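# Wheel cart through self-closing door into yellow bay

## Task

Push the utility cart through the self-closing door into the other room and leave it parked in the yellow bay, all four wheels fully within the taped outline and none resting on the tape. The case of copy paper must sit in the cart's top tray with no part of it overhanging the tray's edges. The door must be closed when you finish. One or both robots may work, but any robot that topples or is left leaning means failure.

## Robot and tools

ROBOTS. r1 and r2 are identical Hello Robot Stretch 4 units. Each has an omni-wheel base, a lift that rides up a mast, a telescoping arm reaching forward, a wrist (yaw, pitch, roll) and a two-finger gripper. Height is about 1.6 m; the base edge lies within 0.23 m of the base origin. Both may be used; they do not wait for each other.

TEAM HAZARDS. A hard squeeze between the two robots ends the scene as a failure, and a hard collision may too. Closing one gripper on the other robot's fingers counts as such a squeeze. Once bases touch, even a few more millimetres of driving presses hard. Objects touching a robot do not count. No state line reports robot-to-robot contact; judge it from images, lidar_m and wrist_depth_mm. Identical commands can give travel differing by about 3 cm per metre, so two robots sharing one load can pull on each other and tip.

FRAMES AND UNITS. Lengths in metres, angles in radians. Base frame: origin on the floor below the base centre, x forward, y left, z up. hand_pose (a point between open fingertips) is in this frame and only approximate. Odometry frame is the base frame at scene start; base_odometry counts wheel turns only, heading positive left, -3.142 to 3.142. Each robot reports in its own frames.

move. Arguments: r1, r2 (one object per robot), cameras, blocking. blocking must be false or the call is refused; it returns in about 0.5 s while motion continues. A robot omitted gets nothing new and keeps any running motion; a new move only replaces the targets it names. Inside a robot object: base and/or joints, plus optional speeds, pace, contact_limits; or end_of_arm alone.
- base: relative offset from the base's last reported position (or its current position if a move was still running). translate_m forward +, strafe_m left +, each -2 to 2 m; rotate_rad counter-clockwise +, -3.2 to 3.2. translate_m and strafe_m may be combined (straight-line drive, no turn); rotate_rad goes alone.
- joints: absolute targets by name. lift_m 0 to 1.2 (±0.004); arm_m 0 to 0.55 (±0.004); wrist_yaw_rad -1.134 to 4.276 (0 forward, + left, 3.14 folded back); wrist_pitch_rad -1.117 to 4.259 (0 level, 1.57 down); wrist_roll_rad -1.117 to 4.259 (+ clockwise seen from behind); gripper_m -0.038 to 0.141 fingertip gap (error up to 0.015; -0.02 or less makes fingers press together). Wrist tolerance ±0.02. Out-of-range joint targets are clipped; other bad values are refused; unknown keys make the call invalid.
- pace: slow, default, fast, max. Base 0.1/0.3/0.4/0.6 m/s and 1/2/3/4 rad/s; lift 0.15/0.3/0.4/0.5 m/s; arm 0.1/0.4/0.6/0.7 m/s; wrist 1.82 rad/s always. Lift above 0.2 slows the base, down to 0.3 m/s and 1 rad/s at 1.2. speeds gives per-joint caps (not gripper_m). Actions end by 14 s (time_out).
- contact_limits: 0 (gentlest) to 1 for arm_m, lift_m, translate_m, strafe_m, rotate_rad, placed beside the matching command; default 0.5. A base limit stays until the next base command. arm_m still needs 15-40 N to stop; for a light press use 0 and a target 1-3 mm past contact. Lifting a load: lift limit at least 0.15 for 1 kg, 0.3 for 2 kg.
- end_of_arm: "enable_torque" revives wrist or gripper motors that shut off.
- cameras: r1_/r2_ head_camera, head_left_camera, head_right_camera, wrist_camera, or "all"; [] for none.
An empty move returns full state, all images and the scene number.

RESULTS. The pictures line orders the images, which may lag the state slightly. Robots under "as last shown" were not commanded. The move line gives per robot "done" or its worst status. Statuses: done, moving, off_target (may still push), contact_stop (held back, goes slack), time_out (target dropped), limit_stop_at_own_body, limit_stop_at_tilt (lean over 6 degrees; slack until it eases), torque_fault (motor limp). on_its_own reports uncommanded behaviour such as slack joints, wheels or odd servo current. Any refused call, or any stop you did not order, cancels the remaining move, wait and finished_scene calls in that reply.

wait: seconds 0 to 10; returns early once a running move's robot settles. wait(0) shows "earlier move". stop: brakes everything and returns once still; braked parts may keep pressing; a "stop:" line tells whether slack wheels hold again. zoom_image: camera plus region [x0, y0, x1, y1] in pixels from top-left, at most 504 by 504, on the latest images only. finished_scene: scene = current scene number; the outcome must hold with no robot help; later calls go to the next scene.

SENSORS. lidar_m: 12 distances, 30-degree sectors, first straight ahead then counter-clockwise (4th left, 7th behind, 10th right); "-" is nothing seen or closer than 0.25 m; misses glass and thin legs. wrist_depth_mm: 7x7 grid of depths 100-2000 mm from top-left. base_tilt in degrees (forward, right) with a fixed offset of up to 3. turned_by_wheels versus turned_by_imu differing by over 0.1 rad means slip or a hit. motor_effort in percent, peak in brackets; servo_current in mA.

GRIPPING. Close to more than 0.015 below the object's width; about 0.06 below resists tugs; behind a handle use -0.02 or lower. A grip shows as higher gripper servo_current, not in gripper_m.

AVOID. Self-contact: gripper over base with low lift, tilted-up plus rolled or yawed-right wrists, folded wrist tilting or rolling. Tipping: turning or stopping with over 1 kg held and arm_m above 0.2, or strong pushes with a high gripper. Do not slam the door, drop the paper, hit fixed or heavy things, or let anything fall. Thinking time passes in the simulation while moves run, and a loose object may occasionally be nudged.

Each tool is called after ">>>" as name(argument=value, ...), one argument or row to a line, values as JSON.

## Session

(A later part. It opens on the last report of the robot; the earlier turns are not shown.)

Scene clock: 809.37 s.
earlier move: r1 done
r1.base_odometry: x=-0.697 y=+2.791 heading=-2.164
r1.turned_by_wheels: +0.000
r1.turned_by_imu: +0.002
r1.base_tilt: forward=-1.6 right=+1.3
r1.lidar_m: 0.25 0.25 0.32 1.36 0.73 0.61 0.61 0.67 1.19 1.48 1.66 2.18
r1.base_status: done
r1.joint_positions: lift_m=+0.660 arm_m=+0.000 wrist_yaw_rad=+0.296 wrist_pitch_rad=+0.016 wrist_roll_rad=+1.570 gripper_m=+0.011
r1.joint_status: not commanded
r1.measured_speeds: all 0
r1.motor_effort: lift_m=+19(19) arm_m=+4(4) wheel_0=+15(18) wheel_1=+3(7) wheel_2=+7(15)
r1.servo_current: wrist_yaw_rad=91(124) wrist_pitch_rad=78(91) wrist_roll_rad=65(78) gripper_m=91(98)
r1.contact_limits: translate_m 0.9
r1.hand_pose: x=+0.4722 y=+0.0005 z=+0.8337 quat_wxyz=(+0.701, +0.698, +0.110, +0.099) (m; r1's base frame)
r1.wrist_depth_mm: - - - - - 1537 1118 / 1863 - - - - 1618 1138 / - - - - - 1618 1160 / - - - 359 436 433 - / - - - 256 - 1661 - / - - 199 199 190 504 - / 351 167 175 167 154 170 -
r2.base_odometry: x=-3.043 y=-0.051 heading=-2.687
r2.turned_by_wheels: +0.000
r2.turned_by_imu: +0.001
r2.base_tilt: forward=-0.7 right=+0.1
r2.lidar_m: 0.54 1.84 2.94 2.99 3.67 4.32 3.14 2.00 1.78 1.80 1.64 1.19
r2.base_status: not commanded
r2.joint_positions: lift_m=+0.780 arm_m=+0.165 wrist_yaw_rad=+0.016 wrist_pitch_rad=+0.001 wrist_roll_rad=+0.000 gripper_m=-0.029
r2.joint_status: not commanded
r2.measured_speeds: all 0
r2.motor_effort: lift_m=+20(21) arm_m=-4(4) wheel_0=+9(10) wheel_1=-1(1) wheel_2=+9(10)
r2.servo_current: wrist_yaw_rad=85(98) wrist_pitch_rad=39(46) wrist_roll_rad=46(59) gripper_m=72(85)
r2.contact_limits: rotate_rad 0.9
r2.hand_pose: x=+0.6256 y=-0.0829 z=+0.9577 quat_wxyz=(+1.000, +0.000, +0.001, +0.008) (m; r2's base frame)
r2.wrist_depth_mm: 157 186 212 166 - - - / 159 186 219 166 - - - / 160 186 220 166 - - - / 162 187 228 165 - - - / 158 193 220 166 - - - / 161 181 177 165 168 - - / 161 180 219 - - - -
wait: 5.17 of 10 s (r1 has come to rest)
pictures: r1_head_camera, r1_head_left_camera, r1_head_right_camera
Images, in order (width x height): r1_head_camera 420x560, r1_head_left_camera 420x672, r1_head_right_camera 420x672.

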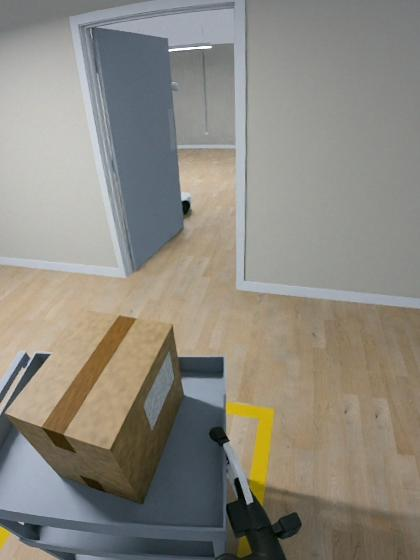

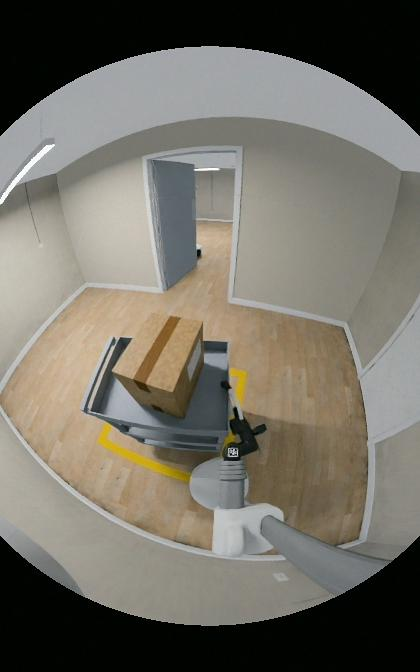

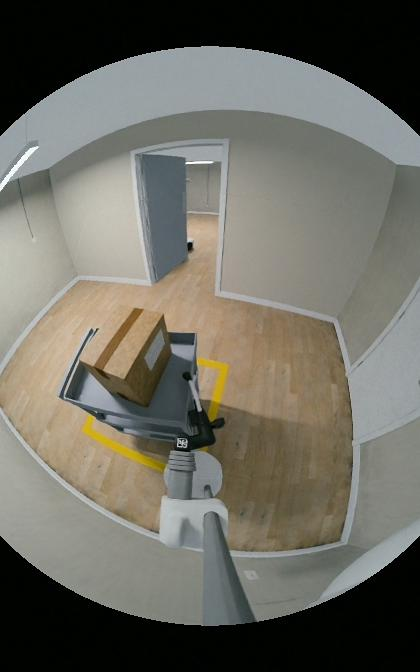

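>>> move(
  r1={"base": {"translate_m": 0.0135, "strafe_m": 0.079}, "pace": "slow", "contact_limits": {"translate_m": 0.9}},
  blocking=false,
)

>>> wait(
  seconds=4,
  cameras=["r1_head_camera", "r1_head_left_camera", "r1_head_right_camera", "r1_wrist_camera"],
)

Scene clock: 843.17 s.
move: r1 moving
r1.base_odometry: x=-0.688 y=+2.782 heading=-2.163
r1.turned_by_wheels: +0.001
r1.turned_by_imu: +0.000
r1.base_tilt: forward=-1.6 right=+1.3
r1.lidar_m: 0.25 0.25 0.33 1.38 0.74 0.61 0.58 0.68 1.20 1.49 1.70 2.18
r1.base_status: translate_m moving; strafe_m moving
r1.joint_positions: lift_m=+0.660 arm_m=+0.000 wrist_yaw_rad=+0.296 wrist_pitch_rad=+0.016 wrist_roll_rad=+1.570 gripper_m=+0.011
r1.joint_status: not commanded
r1.measured_speeds: translate_m=+0.008 strafe_m=+0.051 rotate_rad=+0.001 lift_m=+0.000 arm_m=+0.000 wrist_yaw_rad=+0.000 wrist_pitch_rad=+0.000 wrist_roll_rad=+0.000
r1.motor_effort: lift_m=+19(19) arm_m=+4(4) wheel_0=-4(13) wheel_1=+11(13) wheel_2=-1(6)
r1.servo_current: wrist_yaw_rad=85(98) wrist_pitch_rad=85(91) wrist_roll_rad=39(52) gripper_m=91(91)
r1.contact_limits: translate_m 0.9
r1.hand_pose: x=+0.4722 y=+0.0005 z=+0.8337 quat_wxyz=(+0.701, +0.698, +0.110, +0.099) (m; r1's base frame)
r1.wrist_depth_mm: - - - - - 1576 1118 / 1808 - - - - 1618 1138 / - - - - - 1576 1160 / - - - 359 442 436 - / - - - 255 - 1661 - / - - 200 199 190 504 - / 351 167 175 167 155 170 -
r2: as last shown
r2.turned_by_imu: +0.000
r2.base_tilt: forward=-0.7 right=+0.0
r2.lidar_m: 0.55 1.88 2.94 2.99 3.66 4.32 3.13 1.97 1.78 1.81 1.65 1.19
r2.motor_effort: lift_m=+20(21) arm_m=-3(4) wheel_0=+9(9) wheel_1=-1(1) wheel_2=+10(10)
r2.servo_current: wrist_yaw_rad=91(104) wrist_pitch_rad=39(39) wrist_roll_rad=46(52) gripper_m=78(85)
r2.contact_limits: rotate_rad 0.9
r2.wrist_depth_mm: 157 186 211 166 - - - / 159 187 220 166 - - - / 160 186 220 165 - - - / 162 187 227 166 - - - / 158 193 220 165 - - - / 161 181 178 166 167 - - / 161 180 219 - - - -
pictures: none

Scene clock: 844.70 s.
earlier move: r1 done
r1.base_odometry: x=-0.640 y=+2.736 heading=-2.164
r1.turned_by_wheels: -0.001
r1.turned_by_imu: -0.001
r1.base_tilt: forward=-1.6 right=+1.3
r1.lidar_m: 0.25 0.25 0.35 1.37 0.74 0.60 0.60 0.71 1.15 1.55 1.73 2.16
r1.base_status: done
r1.joint_positions: lift_m=+0.660 arm_m=+0.000 wrist_yaw_rad=+0.283 wrist_pitch_rad=+0.016 wrist_roll_rad=+1.570 gripper_m=+0.011
r1.joint_status: not commanded
r1.measured_speeds: all 0
r1.motor_effort: lift_m=+19(19) arm_m=+4(4) wheel_0=-6(13) wheel_1=+5(13) wheel_2=-6(6)
r1.servo_current: wrist_yaw_rad=46(98) wrist_pitch_rad=85(98) wrist_roll_rad=46(72) gripper_m=85(91)
r1.contact_limits: translate_m 0.9
r1.hand_pose: x=+0.4722 y=-0.0035 z=+0.8337 quat_wxyz=(+0.701, +0.699, +0.105, +0.094) (m; r1's base frame)
r1.wrist_depth_mm: - - - - - 1576 1138 / 1863 - - - - 1661 1138 / 1921 - - - - 1499 1138 / - - - 329 427 1464 - / - - - 242 - 1661 - / - 384 191 191 189 171 - / 342 159 169 162 150 171 -
r2.base_odometry: x=-3.043 y=-0.051 heading=-2.687
r2.turned_by_wheels: +0.000
r2.turned_by_imu: +0.000
r2.base_tilt: forward=-0.6 right=+0.1
r2.lidar_m: 0.53 1.85 2.93 2.98 3.67 4.31 3.17 1.97 1.77 1.82 1.64 1.20
r2.base_status: not commanded
r2.joint_positions: lift_m=+0.780 arm_m=+0.165 wrist_yaw_rad=+0.016 wrist_pitch_rad=+0.001 wrist_roll_rad=+0.000 gripper_m=-0.029
r2.joint_status: not commanded
r2.measured_speeds: all 0
r2.motor_effort: lift_m=+20(21) arm_m=-3(4) wheel_0=+9(9) wheel_1=-1(1) wheel_2=+9(10)
r2.servo_current: wrist_yaw_rad=98(104) wrist_pitch_rad=39(46) wrist_roll_rad=46(59) gripper_m=72(85)
r2.contact_limits: rotate_rad 0.9
r2.hand_pose: x=+0.6256 y=-0.0829 z=+0.9577 quat_wxyz=(+1.000, +0.000, +0.001, +0.008) (m; r2's base frame)
r2.wrist_depth_mm: 157 186 212 166 - - - / 159 187 220 166 - - - / 160 187 219 165 - - - / 162 187 229 165 - - - / 158 193 219 166 - - - / 161 181 178 166 167 - - / 162 180 218 - - - -
wait: 1.53 of 4 s (r1 has come to rest)
pictures: r1_head_camera, r1_head_left_camera, r1_head_right_camera, r1_wrist_camera
Images, in order (width x height): r1_head_camera 420x560, r1_head_left_camera 420x672, r1_head_right_camera 420x672, r1_wrist_camera 616x392.

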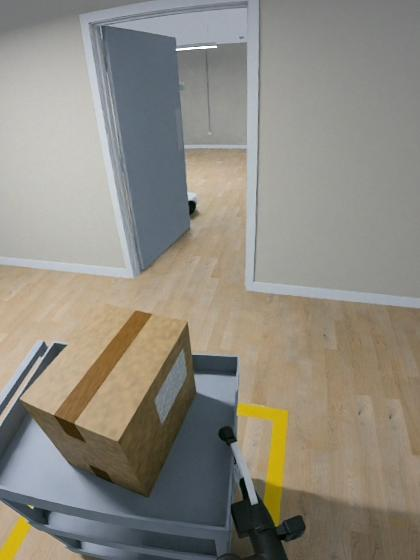

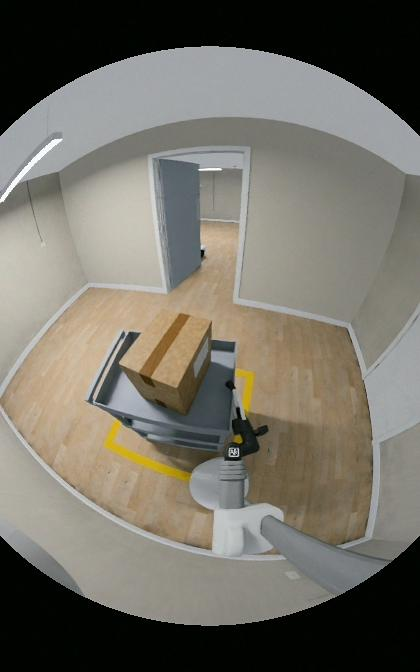

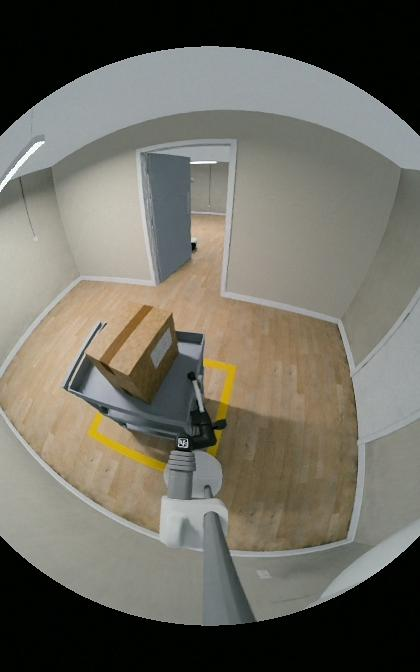

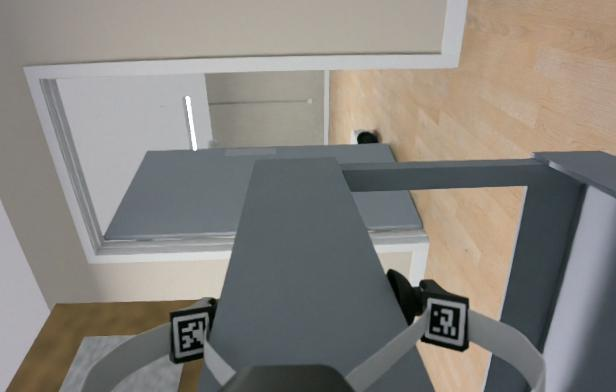

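>>> move(
  r1={"joints": {"gripper_m": 0.141}},
  r2={"base": {"translate_m": 0.0535, "strafe_m": 0.187}, "pace": "slow", "contact_limits": {"translate_m": 0.9}},
  blocking=false,
)

>>> wait(
  seconds=3,
  cameras=["r1_wrist_camera", "r2_head_left_camera", "r1_head_left_camera"],
)

Scene clock: 874.70 s.
move: r1 moving; r2 moving
r1.base_odometry: x=-0.640 y=+2.736 heading=-2.164
r1.turned_by_wheels: +0.000
r1.turned_by_imu: +0.000
r1.base_tilt: forward=-1.6 right=+1.3
r1.lidar_m: 0.25 0.25 0.38 1.37 0.73 0.60 0.60 0.70 1.15 1.54 1.73 2.17
r1.base_status: not commanded
r1.joint_positions: lift_m=+0.660 arm_m=+0.000 wrist_yaw_rad=+0.283 wrist_pitch_rad=+0.016 wrist_roll_rad=+1.570 gripper_m=+0.030
r1.joint_status: gripper_m moving
r1.measured_speeds: all 0
r1.motor_effort: lift_m=+19(19) arm_m=+4(4) wheel_0=-6(7) wheel_1=+5(5) wheel_2=-6(6)
r1.servo_current: wrist_yaw_rad=52(65) wrist_pitch_rad=85(85) wrist_roll_rad=39(52) gripper_m=46(85)
r1.contact_limits: translate_m 0.9
r1.hand_pose: x=+0.4722 y=-0.0035 z=+0.8337 quat_wxyz=(+0.701, +0.699, +0.105, +0.094) (m; r1's base frame)
r1.wrist_depth_mm: - - - - - 1537 1138 / 1921 - - - - 1576 1138 / 1983 - - - - 1499 1160 / - - - 330 427 1464 - / - - - 244 - 1661 - / - 384 191 190 183 174 - / 342 174 169 162 150 153 -
r2.base_odometry: x=-3.041 y=-0.063 heading=-2.686
r2.turned_by_wheels: +0.001
r2.turned_by_imu: +0.001
r2.base_tilt: forward=-0.6 right=+0.0
r2.lidar_m: 0.53 1.84 2.92 2.97 3.66 4.33 3.18 2.00 1.81 1.84 1.64 1.15
r2.base_status: translate_m moving; strafe_m moving
r2.joint_positions: lift_m=+0.780 arm_m=+0.165 wrist_yaw_rad=+0.016 wrist_pitch_rad=+0.001 wrist_roll_rad=+0.000 gripper_m=-0.029
r2.joint_status: not commanded
r2.measured_speeds: translate_m=+0.015 strafe_m=+0.048 rotate_rad=-0.003 lift_m=+0.000 arm_m=+0.000 wrist_yaw_rad=+0.000 wrist_pitch_rad=+0.000 wrist_roll_rad=+0.000
r2.motor_effort: lift_m=+20(20) arm_m=-3(4) wheel_0=+5(7) wheel_1=+9(12) wheel_2=-1(8)
r2.servo_current: wrist_yaw_rad=85(91) wrist_pitch_rad=33(46) wrist_roll_rad=46(59) gripper_m=65(78)
r2.contact_limits: translate_m 0.9
r2.hand_pose: x=+0.6256 y=-0.0829 z=+0.9577 quat_wxyz=(+1.000, +0.000, +0.001, +0.008) (m; r2's base frame)
r2.wrist_depth_mm: 156 185 217 163 - - - / 160 185 224 163 - - - / 160 185 217 163 - - - / 160 185 226 173 - - - / 161 191 218 171 - - - / 164 179 180 164 162 - - / 163 168 216 - - - -
pictures: none

Scene clock: 876.43 s.
earlier move: r1 done; r2 moving
r1.base_odometry: x=-0.639 y=+2.736 heading=-2.164
r1.turned_by_wheels: +0.000
r1.turned_by_imu: +0.000
r1.base_tilt: forward=-1.6 right=+1.3
r1.lidar_m: 0.25 0.25 0.40 1.34 0.74 0.60 0.60 0.70 1.18 1.57 1.75 2.18
r1.base_status: not commanded
r1.joint_positions: lift_m=+0.660 arm_m=+0.000 wrist_yaw_rad=+0.282 wrist_pitch_rad=+0.007 wrist_roll_rad=+1.570 gripper_m=+0.141
r1.joint_status: all done
r1.measured_speeds: all 0
r1.motor_effort: lift_m=+19(19) arm_m=-4(4) wheel_0=-2(7) wheel_1=+2(6) wheel_2=-2(6)
r1.servo_current: wrist_yaw_rad=59(72) wrist_pitch_rad=46(85) wrist_roll_rad=39(72) gripper_m=46(104)
r1.contact_limits: translate_m 0.9
r1.hand_pose: x=+0.4722 y=-0.0038 z=+0.8361 quat_wxyz=(+0.701, +0.699, +0.102, +0.097) (m; r1's base frame)
r1.wrist_depth_mm: - - - - - 1618 1160 / 1808 - - - - 1618 1182 / 1863 - - - - 1618 1205 / - - - 377 427 1430 433 / - - - 264 - 1618 - / - 210 204 201 200 196 - / 368 338 338 149 162 1618 -
r2.base_odometry: x=-3.014 y=-0.219 heading=-2.687
r2.turned_by_wheels: -0.002
r2.turned_by_imu: -0.085
r2.base_tilt: forward=-0.6 right=+0.0
r2.lidar_m: 0.54 1.77 2.75 2.77 3.22 4.33 3.95 2.32 2.00 2.01 1.75 1.01
r2.base_status: translate_m moving; strafe_m moving
r2.joint_positions: lift_m=+0.780 arm_m=+0.165 wrist_yaw_rad=+0.008 wrist_pitch_rad=+0.001 wrist_roll_rad=+0.000 gripper_m=-0.029
r2.joint_status: not commanded
r2.measured_speeds: translate_m=+0.020 strafe_m=+0.074 rotate_rad=-0.005 lift_m=+0.000 arm_m=+0.000 wrist_yaw_rad=+0.000 wrist_pitch_rad=+0.000 wrist_roll_rad=+0.000
r2.motor_effort: lift_m=+20(21) arm_m=-6(6) wheel_0=-13(24) wheel_1=-1(12) wheel_2=+6(8)
r2.servo_current: wrist_yaw_rad=52(98) wrist_pitch_rad=39(46) wrist_roll_rad=52(59) gripper_m=78(78)
r2.contact_limits: translate_m 0.9
r2.hand_pose: x=+0.6251 y=-0.0851 z=+0.9577 quat_wxyz=(+1.000, +0.000, +0.001, +0.004) (m; r2's base frame)
r2.wrist_depth_mm: 164 174 219 165 407 - - / 165 175 219 166 379 - - / 166 170 219 167 382 - - / 167 175 220 166 404 - - / 170 181 229 166 - - - / 173 176 184 167 178 - - / - 161 206 - - - -
wait: 1.73 of 3 s (r1 has come to rest)
pictures: r1_head_left_camera, r1_wrist_camera, r2_head_left_camera
Images, in order (width x height): r1_head_left_camera 420x672, r1_wrist_camera 616x392, r2_head_left_camera 420x672.

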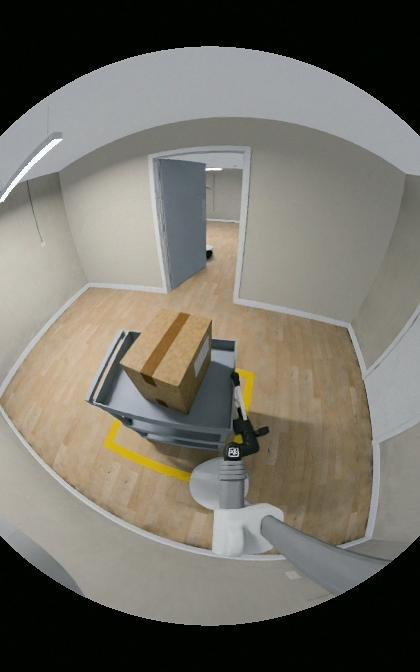

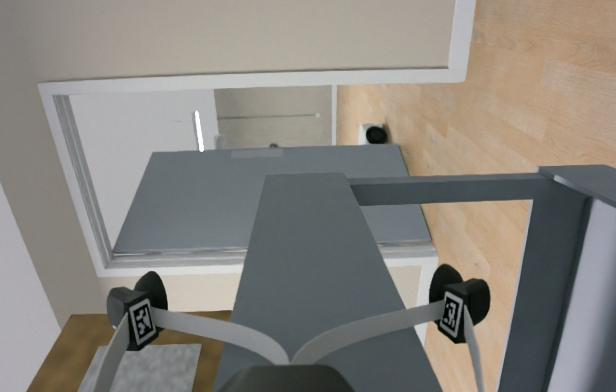

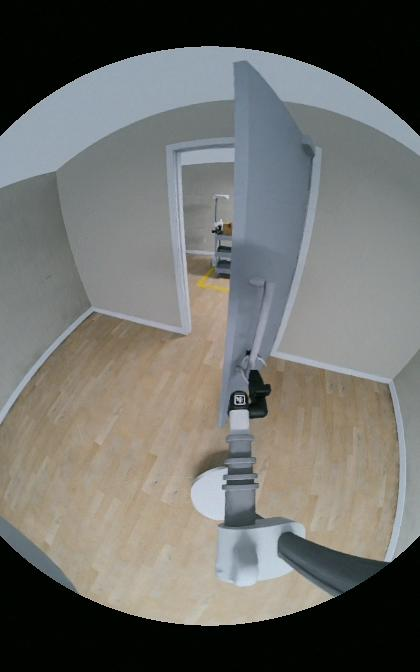

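>>> move(
  r1={"base": {"translate_m": -0.06, "strafe_m": -0.14}, "pace": "slow", "contact_limits": {"translate_m": 0.3}},
  r2={"base": {"translate_m": 0.057, "strafe_m": 0.187}, "pace": "slow", "contact_limits": {"translate_m": 0.9}},
  blocking=false,
)

>>> wait(
  seconds=3,
)

>>> wait(
  seconds=3,
  cameras=["r1_wrist_camera", "r2_head_left_camera", "r1_head_left_camera"],
)

Scene clock: 881.43 s.
earlier move: r2 done
move: r1 moving; r2 moving
r1.base_odometry: x=-0.646 y=+2.746 heading=-2.163
r1.turned_by_wheels: +0.000
r1.turned_by_imu: +0.000
r1.base_tilt: forward=-1.6 right=+1.3
r1.lidar_m: 0.25 0.26 0.38 1.35 0.73 0.60 0.61 0.68 1.18 1.54 1.75 2.17
r1.base_status: translate_m moving; strafe_m moving
r1.joint_positions: lift_m=+0.660 arm_m=+0.000 wrist_yaw_rad=+0.282 wrist_pitch_rad=+0.007 wrist_roll_rad=+1.570 gripper_m=+0.141
r1.joint_status: not commanded
r1.measured_speeds: translate_m=-0.020 strafe_m=-0.044 rotate_rad=+0.000 lift_m=+0.000 arm_m=+0.000 wrist_yaw_rad=+0.000 wrist_pitch_rad=+0.000 wrist_roll_rad=+0.000
r1.motor_effort: lift_m=+19(19) arm_m=-4(4) wheel_0=+3(6) wheel_1=-6(7) wheel_2=+4(5)
r1.servo_current: wrist_yaw_rad=46(59) wrist_pitch_rad=46(52) wrist_roll_rad=59(65) gripper_m=39(46)
r1.contact_limits: translate_m 0.3
r1.hand_pose: x=+0.4722 y=-0.0038 z=+0.8361 quat_wxyz=(+0.701, +0.699, +0.102, +0.097) (m; r1's base frame)
r1.wrist_depth_mm: - - - - - 1618 1160 / 1863 - - - - 1708 1160 / 1863 - - - - 1708 1182 / - - - 399 445 1430 - / - - - 282 - 1576 - / - 210 230 217 209 196 - / - 347 349 151 175 1708 -
r2.base_odometry: x=-3.008 y=-0.255 heading=-2.688
r2.turned_by_wheels: +0.000
r2.turned_by_imu: -0.030
r2.base_tilt: forward=-0.6 right=+0.1
r2.lidar_m: 0.57 1.76 2.71 2.70 3.11 4.31 - 2.39 2.06 2.05 1.76 1.05
r2.base_status: translate_m moving; strafe_m moving
r2.joint_positions: lift_m=+0.780 arm_m=+0.165 wrist_yaw_rad=+0.008 wrist_pitch_rad=+0.001 wrist_roll_rad=+0.000 gripper_m=-0.029
r2.joint_status: not commanded
r2.measured_speeds: translate_m=+0.015 strafe_m=+0.048 rotate_rad=-0.001 lift_m=+0.000 arm_m=+0.000 wrist_yaw_rad=+0.000 wrist_pitch_rad=+0.000 wrist_roll_rad=+0.000
r2.motor_effort: lift_m=+20(21) arm_m=-5(5) wheel_0=-18(18) wheel_1=+5(5) wheel_2=+4(7)
r2.servo_current: wrist_yaw_rad=52(65) wrist_pitch_rad=39(46) wrist_roll_rad=52(52) gripper_m=78(85)
r2.contact_limits: translate_m 0.9
r2.hand_pose: x=+0.6251 y=-0.0851 z=+0.9577 quat_wxyz=(+1.000, +0.000, +0.001, +0.004) (m; r2's base frame)
r2.wrist_depth_mm: 163 173 219 165 407 - - / 165 174 218 167 407 - - / 166 175 219 167 407 - - / 167 175 228 165 - - - / 170 180 228 167 - - - / 171 175 183 169 178 - - / - 141 205 - - - -
pictures: none

Scene clock: 883.73 s.
earlier move: r1 done; r2 moving
r1.base_odometry: x=-0.722 y=+2.864 heading=-2.163
r1.turned_by_wheels: +0.000
r1.turned_by_imu: -0.001
r1.base_tilt: forward=-1.6 right=+1.3
r1.lidar_m: 0.47 0.34 0.47 1.31 0.71 0.58 0.57 0.65 1.09 1.40 1.58 2.20
r1.base_status: done
r1.joint_positions: lift_m=+0.660 arm_m=+0.000 wrist_yaw_rad=+0.282 wrist_pitch_rad=+0.007 wrist_roll_rad=+1.570 gripper_m=+0.141
r1.joint_status: not commanded
r1.measured_speeds: all 0
r1.motor_effort: lift_m=+19(19) arm_m=-4(4) wheel_0=+4(7) wheel_1=-2(8) wheel_2=+2(5)
r1.servo_current: wrist_yaw_rad=33(72) wrist_pitch_rad=59(59) wrist_roll_rad=52(65) gripper_m=39(52)
r1.contact_limits: translate_m 0.3
r1.hand_pose: x=+0.4722 y=-0.0038 z=+0.8361 quat_wxyz=(+0.701, +0.699, +0.102, +0.097) (m; r1's base frame)
r1.wrist_depth_mm: - - - - - 1661 1138 / - - - - - 1618 1160 / - - - - - 1661 1205 / - - - - - 1708 1182 / - - - - - 1537 1138 / - 209 - 439 521 195 - / - - - 143 - - -
r2.base_odometry: x=-2.979 y=-0.434 heading=-2.687
r2.turned_by_wheels: +0.001
r2.turned_by_imu: -0.167
r2.base_tilt: forward=-0.6 right=+0.1
r2.lidar_m: 0.53 1.54 2.26 2.46 2.63 3.79 - 3.02 2.34 2.27 1.91 1.07
r2.base_status: translate_m moving; strafe_m moving
r2.joint_positions: lift_m=+0.780 arm_m=+0.165 wrist_yaw_rad=+0.008 wrist_pitch_rad=+0.001 wrist_roll_rad=+0.000 gripper_m=-0.029
r2.joint_status: not commanded
r2.measured_speeds: translate_m=+0.004 strafe_m=+0.014 rotate_rad=+0.001 lift_m=+0.000 arm_m=+0.000 wrist_yaw_rad=+0.000 wrist_pitch_rad=+0.000 wrist_roll_rad=+0.000
r2.motor_effort: lift_m=+20(21) arm_m=-6(6) wheel_0=-10(20) wheel_1=+3(6) wheel_2=+8(9)
r2.servo_current: wrist_yaw_rad=52(65) wrist_pitch_rad=39(46) wrist_roll_rad=39(65) gripper_m=72(85)
r2.contact_limits: translate_m 0.9
r2.hand_pose: x=+0.6251 y=-0.0851 z=+0.9577 quat_wxyz=(+1.000, +0.000, +0.001, +0.004) (m; r2's base frame)
r2.wrist_depth_mm: 161 169 220 164 389 - - / 163 175 221 165 - - - / 164 176 222 166 - - - / 165 176 230 166 - - - / 169 181 231 169 - - - / 163 176 185 167 176 - - / - 143 214 - - - -
wait: 2.30 of 3 s (r1 has come to rest)
pictures: none

Scene clock: 884.17 s.
earlier move: r2 done
r1.base_odometry: x=-0.722 y=+2.864 heading=-2.163
r1.turned_by_wheels: +0.000
r1.turned_by_imu: +0.000
r1.base_tilt: forward=-1.6 right=+1.3
r1.lidar_m: 0.48 0.32 0.45 1.31 0.71 0.56 0.56 0.66 1.10 1.40 1.58 2.21
r1.base_status: done
r1.joint_positions: lift_m=+0.660 arm_m=+0.000 wrist_yaw_rad=+0.282 wrist_pitch_rad=+0.007 wrist_roll_rad=+1.570 gripper_m=+0.141
r1.joint_status: not commanded
r1.measured_speeds: all 0
r1.motor_effort: lift_m=+19(19) arm_m=-4(4) wheel_0=+4(7) wheel_1=-2(8) wheel_2=+2(5)
r1.servo_current: wrist_yaw_rad=65(72) wrist_pitch_rad=46(59) wrist_roll_rad=65(65) gripper_m=39(52)
r1.contact_limits: translate_m 0.3
r1.hand_pose: x=+0.4722 y=-0.0038 z=+0.8361 quat_wxyz=(+0.701, +0.699, +0.102, +0.097) (m; r1's base frame)
r1.wrist_depth_mm: - - - - - 1618 1182 / - - - - - 1708 1138 / - - - - - 1708 1205 / - - - - - 1708 1182 / - - - - - 1499 1138 / - 209 - 442 521 194 - / - - - 143 - - -
r2.base_odometry: x=-2.979 y=-0.435 heading=-2.687
r2.turned_by_wheels: +0.000
r2.turned_by_imu: -0.007
r2.base_tilt: forward=-0.6 right=+0.1
r2.lidar_m: 0.54 1.56 2.24 2.45 2.64 3.76 - 3.05 2.36 2.28 1.95 1.10
r2.base_status: done
r2.joint_positions: lift_m=+0.780 arm_m=+0.165 wrist_yaw_rad=+0.008 wrist_pitch_rad=+0.001 wrist_roll_rad=+0.000 gripper_m=-0.029
r2.joint_status: not commanded
r2.measured_speeds: all 0
r2.motor_effort: lift_m=+20(21) arm_m=-6(6) wheel_0=-7(20) wheel_1=-5(6) wheel_2=+9(9)
r2.servo_current: wrist_yaw_rad=59(65) wrist_pitch_rad=33(46) wrist_roll_rad=46(65) gripper_m=72(85)
r2.contact_limits: translate_m 0.9
r2.hand_pose: x=+0.6251 y=-0.0851 z=+0.9577 quat_wxyz=(+1.000, +0.000, +0.001, +0.004) (m; r2's base frame)
r2.wrist_depth_mm: 160 170 221 164 392 - - / 160 176 221 165 394 - - / 162 171 222 166 392 - - / 163 177 222 166 - - - / 166 182 231 168 - - - / 168 177 185 168 176 - - / - 144 214 - - - -
wait: 0.43 of 3 s (r2 has come to rest)
pictures: r1_head_left_camera, r1_wrist_camera, r2_head_left_camera
Images, in order (width x height): r1_head_left_camera 420x672, r1_wrist_camera 616x392, r2_head_left_camera 420x672.

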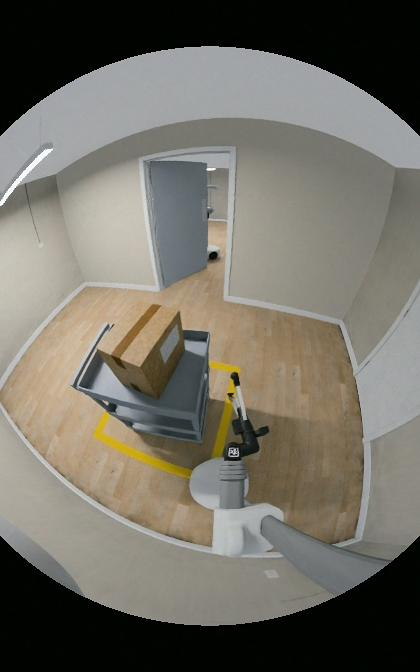

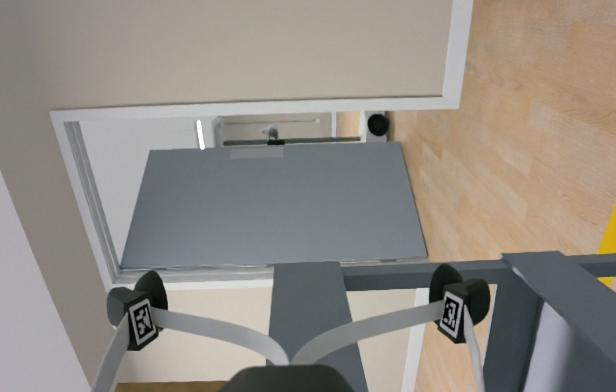

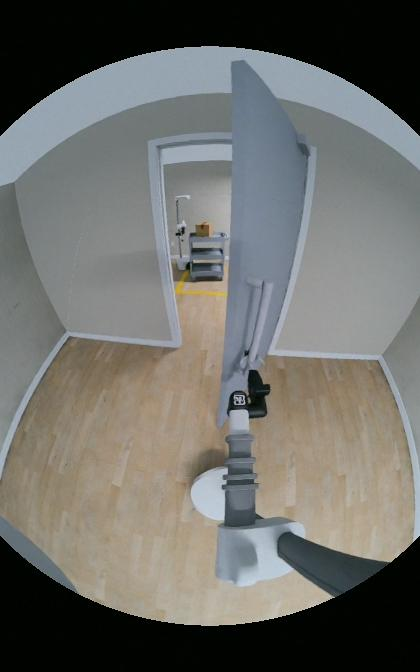

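>>> move(
  r2={"base": {"translate_m": 0.076, "strafe_m": 0.18}, "pace": "slow", "contact_limits": {"translate_m": 0.9}},
  blocking=false,
)

>>> wait(
  seconds=4,
  cameras=["r2_head_left_camera"],
)

Scene clock: 897.43 s.
move: r2 moving
r1: as last shown
r1.lidar_m: 0.48 0.33 0.44 1.30 0.70 0.58 0.58 0.67 1.10 1.41 1.59 2.22
r1.motor_effort: lift_m=+19(19) arm_m=-4(4) wheel_0=+3(4) wheel_1=-2(3) wheel_2=+2(2)
r1.servo_current: wrist_yaw_rad=46(59) wrist_pitch_rad=46(52) wrist_roll_rad=46(72) gripper_m=46(52)
r1.contact_limits: translate_m 0.3
r1.wrist_depth_mm: - - - - - 1618 1160 / - - - - - 1708 1182 / - - - - - 1708 1160 / - - - - - 1661 1182 / - - - - - 1537 1160 / - 210 - 442 521 195 - / - - - 143 - - -
r2.base_odometry: x=-2.979 y=-0.448 heading=-2.687
r2.turned_by_wheels: +0.000
r2.turned_by_imu: +0.000
r2.base_tilt: forward=-0.6 right=+0.1
r2.lidar_m: 0.52 1.55 2.20 2.45 2.60 3.75 - 3.05 2.37 2.27 1.93 1.07
r2.base_status: translate_m moving; strafe_m moving
r2.joint_positions: lift_m=+0.780 arm_m=+0.165 wrist_yaw_rad=+0.008 wrist_pitch_rad=+0.001 wrist_roll_rad=+0.000 gripper_m=-0.029
r2.joint_status: not commanded
r2.measured_speeds: translate_m=+0.020 strafe_m=+0.045 rotate_rad=-0.001 lift_m=+0.000 arm_m=+0.000 wrist_yaw_rad=+0.000 wrist_pitch_rad=+0.000 wrist_roll_rad=+0.000
r2.motor_effort: lift_m=+20(21) arm_m=-6(6) wheel_0=-13(14) wheel_1=+4(5) wheel_2=+6(9)
r2.servo_current: wrist_yaw_rad=52(65) wrist_pitch_rad=39(46) wrist_roll_rad=52(52) gripper_m=65(78)
r2.contact_limits: translate_m 0.9
r2.hand_pose: x=+0.6251 y=-0.0851 z=+0.9577 quat_wxyz=(+1.000, +0.000, +0.001, +0.004) (m; r2's base frame)
r2.wrist_depth_mm: 161 174 220 164 387 - - / 161 175 220 165 - - - / 163 171 221 167 - - - / 165 176 230 166 - - - / 167 181 230 169 - - - / 163 176 185 170 177 - - / - 143 214 - - - -
pictures: none

Scene clock: 900.17 s.
earlier move: r2 done
r1.base_odometry: x=-0.722 y=+2.864 heading=-2.163
r1.turned_by_wheels: +0.000
r1.turned_by_imu: +0.000
r1.base_tilt: forward=-1.6 right=+1.3
r1.lidar_m: 0.50 0.34 0.44 1.28 0.72 0.55 0.57 0.67 1.11 1.41 1.56 2.21
r1.base_status: not commanded
r1.joint_positions: lift_m=+0.660 arm_m=+0.000 wrist_yaw_rad=+0.282 wrist_pitch_rad=+0.007 wrist_roll_rad=+1.570 gripper_m=+0.141
r1.joint_status: not commanded
r1.measured_speeds: all 0
r1.motor_effort: lift_m=+19(19) arm_m=-4(4) wheel_0=+3(4) wheel_1=-3(3) wheel_2=+1(2)
r1.servo_current: wrist_yaw_rad=46(72) wrist_pitch_rad=52(65) wrist_roll_rad=33(72) gripper_m=46(52)
r1.contact_limits: translate_m 0.3
r1.hand_pose: x=+0.4722 y=-0.0038 z=+0.8361 quat_wxyz=(+0.701, +0.699, +0.102, +0.097) (m; r1's base frame)
r1.wrist_depth_mm: - - - - - 1661 1160 / - - - - - 1618 1160 / - - - - - 1661 1205 / - - - - - 1708 1182 / - - - - - 1499 1138 / - 210 - 439 521 194 - / - - - 143 - - -
r2.base_odometry: x=-2.969 y=-0.631 heading=-2.687
r2.turned_by_wheels: +0.000
r2.turned_by_imu: -0.104
r2.base_tilt: forward=-0.6 right=+0.1
r2.lidar_m: 0.54 1.40 1.88 2.25 2.32 3.12 - 3.75 2.66 2.49 2.02 0.98
r2.base_status: done
r2.joint_positions: lift_m=+0.780 arm_m=+0.165 wrist_yaw_rad=+0.008 wrist_pitch_rad=+0.001 wrist_roll_rad=+0.000 gripper_m=-0.029
r2.joint_status: not commanded
r2.measured_speeds: all 0
r2.motor_effort: lift_m=+20(21) arm_m=-6(6) wheel_0=-9(21) wheel_1=-2(6) wheel_2=+8(9)
r2.servo_current: wrist_yaw_rad=59(72) wrist_pitch_rad=33(46) wrist_roll_rad=52(65) gripper_m=72(78)
r2.contact_limits: translate_m 0.9
r2.hand_pose: x=+0.6251 y=-0.0851 z=+0.9577 quat_wxyz=(+1.000, +0.000, +0.001, +0.004) (m; r2's base frame)
r2.wrist_depth_mm: - 179 220 164 387 - - / - 180 221 166 384 - - / 176 180 222 167 384 - - / - 181 222 166 384 - - / 181 180 229 169 382 - - / - 180 184 170 177 - - / - 167 215 - - - -
wait: 2.73 of 4 s (r2 has come to rest)
pictures: r2_head_left_camera
Images, in order (width x height): r2_head_left_camera 420x672.

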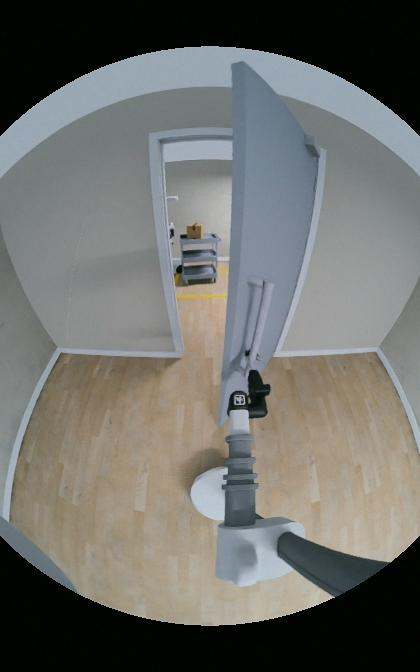

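>>> move(
  r2={"base": {"translate_m": 0.096, "strafe_m": 0.17}, "pace": "slow", "contact_limits": {"translate_m": 0.9}},
  blocking=false,
)

>>> wait(
  seconds=4,
)

Scene clock: 907.10 s.
move: r2 moving
r1: as last shown
r1.lidar_m: 0.50 0.33 0.46 1.30 0.70 0.59 0.58 0.67 1.11 1.40 1.58 2.20
r1.motor_effort: lift_m=+19(19) arm_m=-4(4) wheel_0=+4(4) wheel_1=-2(3) wheel_2=+2(2)
r1.servo_current: wrist_yaw_rad=33(78) wrist_pitch_rad=59(59) wrist_roll_rad=46(59) gripper_m=39(52)
r1.contact_limits: translate_m 0.3
r1.wrist_depth_mm: - - - - - 1661 1160 / - - - - - 1618 1160 / - - - - - 1708 1182 / - - - - - 1708 1182 / - - - - - 1537 1138 / - 210 - 442 525 195 - / - - - 143 - - -
r2.base_odometry: x=-2.970 y=-0.643 heading=-2.688
r2.turned_by_wheels: +0.000
r2.turned_by_imu: +0.000
r2.base_tilt: forward=-0.6 right=+0.1
r2.lidar_m: 0.55 1.39 1.84 2.24 2.32 3.11 - 3.74 2.65 2.50 2.02 0.96
r2.base_status: translate_m moving; strafe_m moving
r2.joint_positions: lift_m=+0.780 arm_m=+0.165 wrist_yaw_rad=+0.008 wrist_pitch_rad=+0.001 wrist_roll_rad=+0.000 gripper_m=-0.029
r2.joint_status: not commanded
r2.measured_speeds: translate_m=+0.025 strafe_m=+0.042 rotate_rad=-0.001 lift_m=+0.000 arm_m=+0.000 wrist_yaw_rad=+0.000 wrist_pitch_rad=+0.000 wrist_roll_rad=+0.000
r2.motor_effort: lift_m=+20(21) arm_m=-6(6) wheel_0=-9(16) wheel_1=+3(5) wheel_2=+6(8)
r2.servo_current: wrist_yaw_rad=59(65) wrist_pitch_rad=39(46) wrist_roll_rad=46(59) gripper_m=72(78)
r2.contact_limits: translate_m 0.9
r2.hand_pose: x=+0.6251 y=-0.0851 z=+0.9577 quat_wxyz=(+1.000, +0.000, +0.001, +0.004) (m; r2's base frame)
r2.wrist_depth_mm: - 178 220 165 377 - - / 167 179 220 165 379 - - / 178 179 221 167 379 - - / - 180 221 166 382 - - / 182 180 229 169 382 - - / - 180 185 171 177 - - / - 167 214 - - - -
pictures: none

Scene clock: 909.87 s.
earlier move: r2 done
r1.base_odometry: x=-0.722 y=+2.864 heading=-2.163
r1.turned_by_wheels: +0.000
r1.turned_by_imu: +0.000
r1.base_tilt: forward=-1.6 right=+1.2
r1.lidar_m: 0.47 0.31 0.43 1.29 0.72 0.58 0.57 0.66 1.10 1.38 1.61 2.20
r1.base_status: not commanded
r1.joint_positions: lift_m=+0.660 arm_m=+0.000 wrist_yaw_rad=+0.282 wrist_pitch_rad=+0.007 wrist_roll_rad=+1.570 gripper_m=+0.141
r1.joint_status: not commanded
r1.measured_speeds: all 0
r1.motor_effort: lift_m=+19(19) arm_m=-4(4) wheel_0=+3(4) wheel_1=-2(3) wheel_2=+2(2)
r1.servo_current: wrist_yaw_rad=39(78) wrist_pitch_rad=52(59) wrist_roll_rad=39(72) gripper_m=39(52)
r1.contact_limits: translate_m 0.3
r1.hand_pose: x=+0.4722 y=-0.0038 z=+0.8361 quat_wxyz=(+0.701, +0.699, +0.102, +0.097) (m; r1's base frame)
r1.wrist_depth_mm: - - - - - 1618 1138 / - - - - - 1618 1182 / - - - - - 1661 1205 / - - - - - 1708 1205 / - - - - - 1464 1160 / - 209 - 436 525 194 - / - - - 143 - - -
r2.base_odometry: x=-2.981 y=-0.825 heading=-2.688
r2.turned_by_wheels: +0.000
r2.turned_by_imu: -0.084
r2.base_tilt: forward=-0.6 right=+0.1
r2.lidar_m: 0.57 1.26 1.56 2.07 2.11 2.62 - 4.43 2.90 2.67 2.06 0.89
r2.base_status: done
r2.joint_positions: lift_m=+0.780 arm_m=+0.165 wrist_yaw_rad=+0.006 wrist_pitch_rad=+0.001 wrist_roll_rad=+0.000 gripper_m=-0.029
r2.joint_status: not commanded
r2.measured_speeds: all 0
r2.motor_effort: lift_m=+20(21) arm_m=-6(7) wheel_0=-11(22) wheel_1=-2(5) wheel_2=+9(10)
r2.servo_current: wrist_yaw_rad=46(65) wrist_pitch_rad=33(46) wrist_roll_rad=39(59) gripper_m=78(85)
r2.contact_limits: translate_m 0.9
r2.hand_pose: x=+0.6250 y=-0.0857 z=+0.9577 quat_wxyz=(+1.000, +0.000, +0.001, +0.003) (m; r2's base frame)
r2.wrist_depth_mm: - 183 226 163 362 - - / - 184 220 165 364 - - / - 185 222 166 362 - - / - 185 223 166 366 - - / - 185 229 168 366 - - / - 186 185 167 176 - - / - 143 216 - - - -
wait: 2.77 of 4 s (r2 has come to rest)
pictures: none

>>> move(
  r2={"base": {"translate_m": 0.138, "strafe_m": 0.171}, "pace": "slow", "contact_limits": {"translate_m": 0.9}},
  blocking=false,
)

>>> wait(
  seconds=4,
  cameras=["r2_head_left_camera"],
)

Scene clock: 926.37 s.
move: r2 moving
r1: as last shown
r1.base_tilt: forward=-1.6 right=+1.3
r1.lidar_m: 0.50 0.34 0.46 1.32 0.71 0.57 0.57 0.66 1.13 1.41 1.58 2.20
r1.motor_effort: lift_m=+19(19) arm_m=-4(4) wheel_0=+4(4) wheel_1=-2(3) wheel_2=+1(2)
r1.servo_current: wrist_yaw_rad=26(52) wrist_pitch_rad=52(59) wrist_roll_rad=39(65) gripper_m=39(46)
r1.contact_limits: translate_m 0.3
r1.wrist_depth_mm: - - - - - 1661 1160 / - - - - - 1661 1182 / - - - - - 1661 1182 / - - - - - 1708 1205 / - - - - - 1499 1138 / - 210 - 439 521 195 - / - - - 143 - - -
r2.base_odometry: x=-2.984 y=-0.838 heading=-2.688
r2.turned_by_wheels: +0.000
r2.turned_by_imu: +0.000
r2.base_tilt: forward=-0.6 right=+0.1
r2.lidar_m: 0.57 1.21 1.56 2.06 2.08 2.64 - 4.41 2.95 2.69 2.01 0.83
r2.base_status: translate_m moving; strafe_m moving
r2.joint_positions: lift_m=+0.780 arm_m=+0.165 wrist_yaw_rad=+0.006 wrist_pitch_rad=+0.001 wrist_roll_rad=+0.000 gripper_m=-0.029
r2.joint_status: not commanded
r2.measured_speeds: translate_m=+0.030 strafe_m=+0.039 rotate_rad=+0.000 lift_m=+0.000 arm_m=+0.000 wrist_yaw_rad=+0.000 wrist_pitch_rad=+0.000 wrist_roll_rad=+0.000
r2.motor_effort: lift_m=+20(21) arm_m=-6(7) wheel_0=-17(17) wheel_1=+4(5) wheel_2=+2(9)
r2.servo_current: wrist_yaw_rad=59(65) wrist_pitch_rad=33(46) wrist_roll_rad=39(52) gripper_m=78(78)
r2.contact_limits: translate_m 0.9
r2.hand_pose: x=+0.6250 y=-0.0857 z=+0.9577 quat_wxyz=(+1.000, +0.000, +0.001, +0.003) (m; r2's base frame)
r2.wrist_depth_mm: - 183 226 163 359 - - / - 184 221 164 359 - - / - 185 221 166 362 - - / - 185 222 166 359 - - / - 186 229 168 364 - - / - 185 185 169 176 - - / - 143 216 - 384 - -
pictures: none

Scene clock: 929.33 s.
earlier move: r2 done
r1.base_odometry: x=-0.722 y=+2.864 heading=-2.163
r1.turned_by_wheels: +0.000
r1.turned_by_imu: +0.000
r1.base_tilt: forward=-1.6 right=+1.3
r1.lidar_m: 0.50 0.33 0.46 1.29 0.72 0.59 0.57 0.67 1.08 1.41 1.57 2.20
r1.base_status: not commanded
r1.joint_positions: lift_m=+0.660 arm_m=+0.000 wrist_yaw_rad=+0.282 wrist_pitch_rad=+0.007 wrist_roll_rad=+1.570 gripper_m=+0.141
r1.joint_status: not commanded
r1.measured_speeds: all 0
r1.motor_effort: lift_m=+19(19) arm_m=-4(4) wheel_0=+3(5) wheel_1=-2(3) wheel_2=+2(2)
r1.servo_current: wrist_yaw_rad=65(72) wrist_pitch_rad=59(59) wrist_roll_rad=46(65) gripper_m=39(52)
r1.contact_limits: translate_m 0.3
r1.hand_pose: x=+0.4722 y=-0.0038 z=+0.8361 quat_wxyz=(+0.701, +0.699, +0.102, +0.097) (m; r1's base frame)
r1.wrist_depth_mm: - - - - - 1661 1182 / - - - - - 1661 1160 / - - - - - 1661 1205 / - - - - - 1756 1205 / - - - - - 1464 1160 / - 209 - 439 521 195 - / - - - 142 - - -
r2.base_odometry: x=-3.031 y=-1.039 heading=-2.688
r2.turned_by_wheels: +0.000
r2.turned_by_imu: -0.053
r2.base_tilt: forward=-0.6 right=+0.0
r2.lidar_m: 0.56 1.06 1.32 1.89 1.92 2.30 - 4.82 3.14 2.86 1.88 0.80
r2.base_status: done
r2.joint_positions: lift_m=+0.780 arm_m=+0.165 wrist_yaw_rad=+0.002 wrist_pitch_rad=+0.001 wrist_roll_rad=+0.000 gripper_m=-0.029
r2.joint_status: not commanded
r2.measured_speeds: all 0
r2.motor_effort: lift_m=+20(21) arm_m=-7(7) wheel_0=-15(24) wheel_1=+0(6) wheel_2=+6(9)
r2.servo_current: wrist_yaw_rad=59(72) wrist_pitch_rad=39(46) wrist_roll_rad=59(59) gripper_m=72(78)
r2.contact_limits: translate_m 0.9
r2.hand_pose: x=+0.6247 y=-0.0868 z=+0.9577 quat_wxyz=(+1.000, +0.000, +0.001, +0.001) (m; r2's base frame)
r2.wrist_depth_mm: - 198 220 164 317 394 - / - 198 221 166 317 389 - / - 196 222 167 317 377 - / - 198 224 165 319 377 - / - 197 224 169 319 382 - / - 193 185 167 179 - - / - 125 214 - 345 - -
wait: 2.97 of 4 s (r2 has come to rest)
pictures: r2_head_left_camera
Images, in order (width x height): r2_head_left_camera 420x672.

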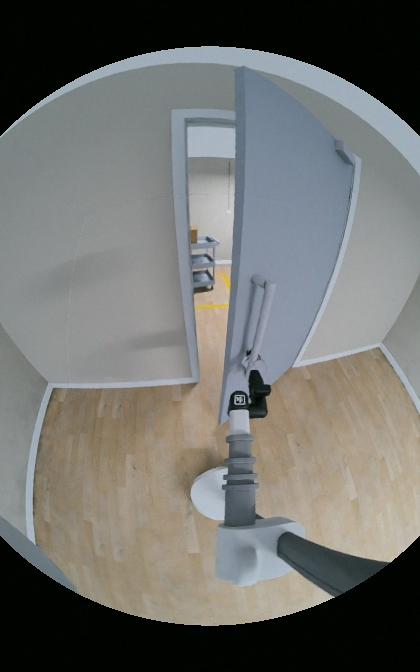

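>>> move(
  r2={"base": {"translate_m": 0.158, "strafe_m": 0.143}, "pace": "slow", "contact_limits": {"translate_m": 0.9}},
  blocking=false,
)

>>> wait(
  seconds=4,
)

Scene clock: 936.83 s.
move: r2 moving
r1: as last shown
r1.lidar_m: 0.48 0.33 0.47 1.32 0.69 0.57 0.58 0.65 1.11 1.40 1.60 2.19
r1.motor_effort: lift_m=+19(19) arm_m=-4(4) wheel_0=+4(5) wheel_1=-2(3) wheel_2=+2(2)
r1.servo_current: wrist_yaw_rad=46(59) wrist_pitch_rad=39(52) wrist_roll_rad=72(72) gripper_m=46(46)
r1.contact_limits: translate_m 0.3
r1.wrist_depth_mm: - - - - - 1576 1160 / - - - - - 1618 1182 / - - - - - 1661 1205 / - - - - - 1708 1160 / - - - - - 1537 1160 / - 210 - 439 521 195 - / - - - 143 - - -
r2.base_odometry: x=-3.036 y=-1.052 heading=-2.689
r2.turned_by_wheels: -0.001
r2.turned_by_imu: +0.000
r2.base_tilt: forward=-0.6 right=+0.1
r2.lidar_m: 0.55 1.05 1.29 1.89 1.90 2.36 - 4.81 3.16 2.84 1.89 0.78
r2.base_status: translate_m moving; strafe_m moving
r2.joint_positions: lift_m=+0.780 arm_m=+0.165 wrist_yaw_rad=+0.002 wrist_pitch_rad=+0.001 wrist_roll_rad=+0.000 gripper_m=-0.029
r2.joint_status: not commanded
r2.measured_speeds: translate_m=+0.037 strafe_m=+0.035 rotate_rad=-0.001 lift_m=+0.000 arm_m=+0.000 wrist_yaw_rad=+0.000 wrist_pitch_rad=+0.000 wrist_roll_rad=+0.000
r2.motor_effort: lift_m=+21(21) arm_m=-7(7) wheel_0=-11(16) wheel_1=+3(5) wheel_2=+2(6)
r2.servo_current: wrist_yaw_rad=46(52) wrist_pitch_rad=39(52) wrist_roll_rad=39(52) gripper_m=78(78)
r2.contact_limits: translate_m 0.9
r2.hand_pose: x=+0.6247 y=-0.0868 z=+0.9577 quat_wxyz=(+1.000, +0.000, +0.001, +0.001) (m; r2's base frame)
r2.wrist_depth_mm: - 200 220 164 314 387 - / - 200 222 165 314 387 - / - 196 222 166 315 387 - / - 197 224 165 317 387 - / - 198 224 168 319 379 - / - 194 185 170 179 - - / - 142 215 - 343 - -
pictures: none

Scene clock: 939.70 s.
earlier move: r2 done
r1.base_odometry: x=-0.722 y=+2.864 heading=-2.163
r1.turned_by_wheels: +0.000
r1.turned_by_imu: +0.000
r1.base_tilt: forward=-1.6 right=+1.3
r1.lidar_m: 0.48 0.33 0.45 1.31 0.70 0.59 0.56 0.65 1.10 1.41 1.56 2.20
r1.base_status: not commanded
r1.joint_positions: lift_m=+0.660 arm_m=+0.000 wrist_yaw_rad=+0.282 wrist_pitch_rad=+0.007 wrist_roll_rad=+1.570 gripper_m=+0.141
r1.joint_status: not commanded
r1.measured_speeds: all 0
r1.motor_effort: lift_m=+19(19) arm_m=-4(4) wheel_0=+3(5) wheel_1=-2(3) wheel_2=+1(2)
r1.servo_current: wrist_yaw_rad=59(72) wrist_pitch_rad=46(59) wrist_roll_rad=46(72) gripper_m=39(52)
r1.contact_limits: translate_m 0.3
r1.hand_pose: x=+0.4722 y=-0.0038 z=+0.8361 quat_wxyz=(+0.701, +0.699, +0.102, +0.097) (m; r1's base frame)
r1.wrist_depth_mm: - - - - - 1618 1160 / - - - - - 1661 1182 / - - - - - 1661 1182 / - - - - - 1708 1182 / - - - - - 1537 1160 / - 209 - 445 525 195 - / - - - 143 - - -
r2.base_odometry: x=-3.111 y=-1.237 heading=-2.690
r2.turned_by_wheels: +0.000
r2.turned_by_imu: -0.053
r2.base_tilt: forward=-0.6 right=+0.1
r2.lidar_m: 0.56 0.84 1.04 1.77 1.77 2.13 3.77 4.97 3.39 2.98 1.70 0.73
r2.base_status: done
r2.joint_positions: lift_m=+0.780 arm_m=+0.165 wrist_yaw_rad=+0.000 wrist_pitch_rad=+0.001 wrist_roll_rad=+0.000 gripper_m=-0.029
r2.joint_status: not commanded
r2.measured_speeds: all 0
r2.motor_effort: lift_m=+20(21) arm_m=-7(8) wheel_0=-13(25) wheel_1=-3(5) wheel_2=+3(6)
r2.servo_current: wrist_yaw_rad=46(65) wrist_pitch_rad=39(52) wrist_roll_rad=46(59) gripper_m=78(85)
r2.contact_limits: translate_m 0.9
r2.hand_pose: x=+0.6245 y=-0.0874 z=+0.9577 quat_wxyz=(+1.000, +0.000, +0.001, +0.000) (m; r2's base frame)
r2.wrist_depth_mm: 449 209 224 162 287 336 389 / 449 210 224 167 287 338 387 / 452 213 225 167 289 340 387 / 452 229 226 165 291 342 389 / 459 459 227 168 291 342 394 / 455 462 183 169 178 353 392 / 459 459 224 - 307 332 -
wait: 2.87 of 4 s (r2 has come to rest)
pictures: none

>>> move(
  r2={"base": {"translate_m": 0.165, "strafe_m": 0.105}, "pace": "slow", "contact_limits": {"translate_m": 0.9}},
  blocking=false,
)

>>> wait(
  seconds=4,
  cameras=["r2_head_left_camera", "r2_head_camera"],
)

Scene clock: 947.17 s.
move: r2 moving
r1: as last shown
r1.lidar_m: 0.49 0.34 0.45 1.30 0.69 0.58 0.56 0.67 1.10 1.41 1.60 2.21
r1.motor_effort: lift_m=+19(19) arm_m=-4(4) wheel_0=+4(4) wheel_1=-2(3) wheel_2=+1(2)
r1.servo_current: wrist_yaw_rad=65(65) wrist_pitch_rad=46(52) wrist_roll_rad=65(65) gripper_m=39(46)
r1.contact_limits: translate_m 0.3
r1.wrist_depth_mm: - - - - - 1661 1160 / - - - - - 1661 1138 / - - - - - 1661 1205 / - - - - - 1708 1205 / - - - - - 1537 1160 / - 210 - 442 517 193 - / - - - 142 - - -
r2.base_odometry: x=-3.119 y=-1.249 heading=-2.691
r2.turned_by_wheels: -0.001
r2.turned_by_imu: -0.001
r2.base_tilt: forward=-0.6 right=+0.1
r2.lidar_m: 0.57 0.84 1.02 1.76 1.78 2.11 3.77 4.98 3.41 2.98 1.67 0.74
r2.base_status: translate_m moving; strafe_m moving
r2.joint_positions: lift_m=+0.780 arm_m=+0.165 wrist_yaw_rad=+0.000 wrist_pitch_rad=+0.001 wrist_roll_rad=+0.000 gripper_m=-0.029
r2.joint_status: not commanded
r2.measured_speeds: translate_m=+0.046 strafe_m=+0.029 rotate_rad=-0.002 lift_m=+0.000 arm_m=+0.000 wrist_yaw_rad=+0.000 wrist_pitch_rad=+0.000 wrist_roll_rad=+0.000
r2.motor_effort: lift_m=+20(21) arm_m=-7(8) wheel_0=-14(15) wheel_1=+4(4) wheel_2=-1(4)
r2.servo_current: wrist_yaw_rad=39(52) wrist_pitch_rad=39(46) wrist_roll_rad=39(52) gripper_m=72(78)
r2.contact_limits: translate_m 0.9
r2.hand_pose: x=+0.6245 y=-0.0874 z=+0.9577 quat_wxyz=(+1.000, +0.000, +0.001, +0.000) (m; r2's base frame)
r2.wrist_depth_mm: 436 210 223 164 286 334 384 / 439 211 224 166 287 334 394 / 442 213 225 167 287 338 384 / 445 445 226 165 289 338 387 / 442 449 227 168 291 340 389 / 449 452 183 167 180 351 394 / 445 452 224 - 306 347 397
pictures: none

Scene clock: 949.80 s.
earlier move: r2 done
r1.base_odometry: x=-0.722 y=+2.864 heading=-2.163
r1.turned_by_wheels: +0.000
r1.turned_by_imu: +0.000
r1.base_tilt: forward=-1.6 right=+1.3
r1.lidar_m: 0.51 0.32 0.45 1.28 0.68 0.57 0.55 0.65 1.11 1.41 1.58 2.19
r1.base_status: not commanded
r1.joint_positions: lift_m=+0.660 arm_m=+0.000 wrist_yaw_rad=+0.282 wrist_pitch_rad=+0.007 wrist_roll_rad=+1.570 gripper_m=+0.141
r1.joint_status: not commanded
r1.measured_speeds: all 0
r1.motor_effort: lift_m=+19(19) arm_m=-3(4) wheel_0=+5(5) wheel_1=-2(3) wheel_2=+1(2)
r1.servo_current: wrist_yaw_rad=46(78) wrist_pitch_rad=52(59) wrist_roll_rad=52(65) gripper_m=33(52)
r1.contact_limits: translate_m 0.3
r1.hand_pose: x=+0.4722 y=-0.0038 z=+0.8361 quat_wxyz=(+0.701, +0.699, +0.102, +0.097) (m; r1's base frame)
r1.wrist_depth_mm: - - - - - 1708 1160 / - - - - - 1618 1138 / - - - - - 1661 1182 / - - - - - 1756 1182 / - - - - - 1499 1160 / - 209 - 442 517 195 - / - - - 142 - - -
r2.base_odometry: x=-3.214 y=-1.403 heading=-2.691
r2.turned_by_wheels: -0.001
r2.turned_by_imu: -0.023
r2.base_tilt: forward=-0.6 right=+0.1
r2.lidar_m: 0.54 0.68 0.78 1.39 1.70 2.00 3.56 5.16 3.55 3.05 1.37 0.71
r2.base_status: done
r2.joint_positions: lift_m=+0.780 arm_m=+0.165 wrist_yaw_rad=-0.007 wrist_pitch_rad=+0.001 wrist_roll_rad=+0.000 gripper_m=-0.029
r2.joint_status: not commanded
r2.measured_speeds: translate_m=+0.000 strafe_m=+0.000 rotate_rad=+0.000 lift_m=+0.000 arm_m=+0.000 wrist_yaw_rad=+0.018 wrist_pitch_rad=+0.000 wrist_roll_rad=+0.000
r2.motor_effort: lift_m=+20(21) arm_m=-5(8) wheel_0=-19(24) wheel_1=-3(6) wheel_2=+0(16)
r2.servo_current: wrist_yaw_rad=59(72) wrist_pitch_rad=39(46) wrist_roll_rad=46(65) gripper_m=65(85)
r2.contact_limits: translate_m 0.9
r2.hand_pose: x=+0.6238 y=-0.0893 z=+0.9577 quat_wxyz=(+1.000, +0.000, +0.001, -0.003) (m; r2's base frame)
r2.wrist_depth_mm: 281 281 228 163 266 294 325 / 282 281 226 163 271 296 325 / 282 285 228 165 271 297 322 / 285 286 229 166 273 298 324 / 287 289 229 167 276 300 329 / 291 290 224 167 178 303 334 / 289 286 229 - 283 296 334
wait: 2.63 of 4 s (r2 has come to rest)
pictures: r2_head_camera, r2_head_left_camera
Images, in order (width x height): r2_head_camera 420x560, r2_head_left_camera 420x672.

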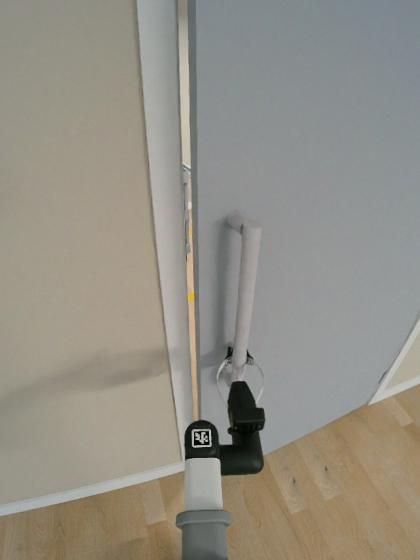

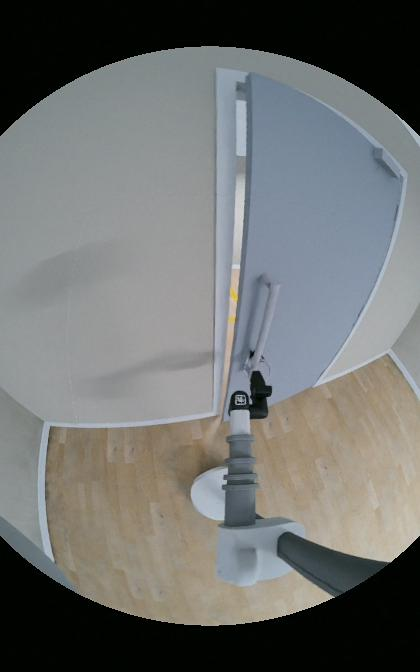

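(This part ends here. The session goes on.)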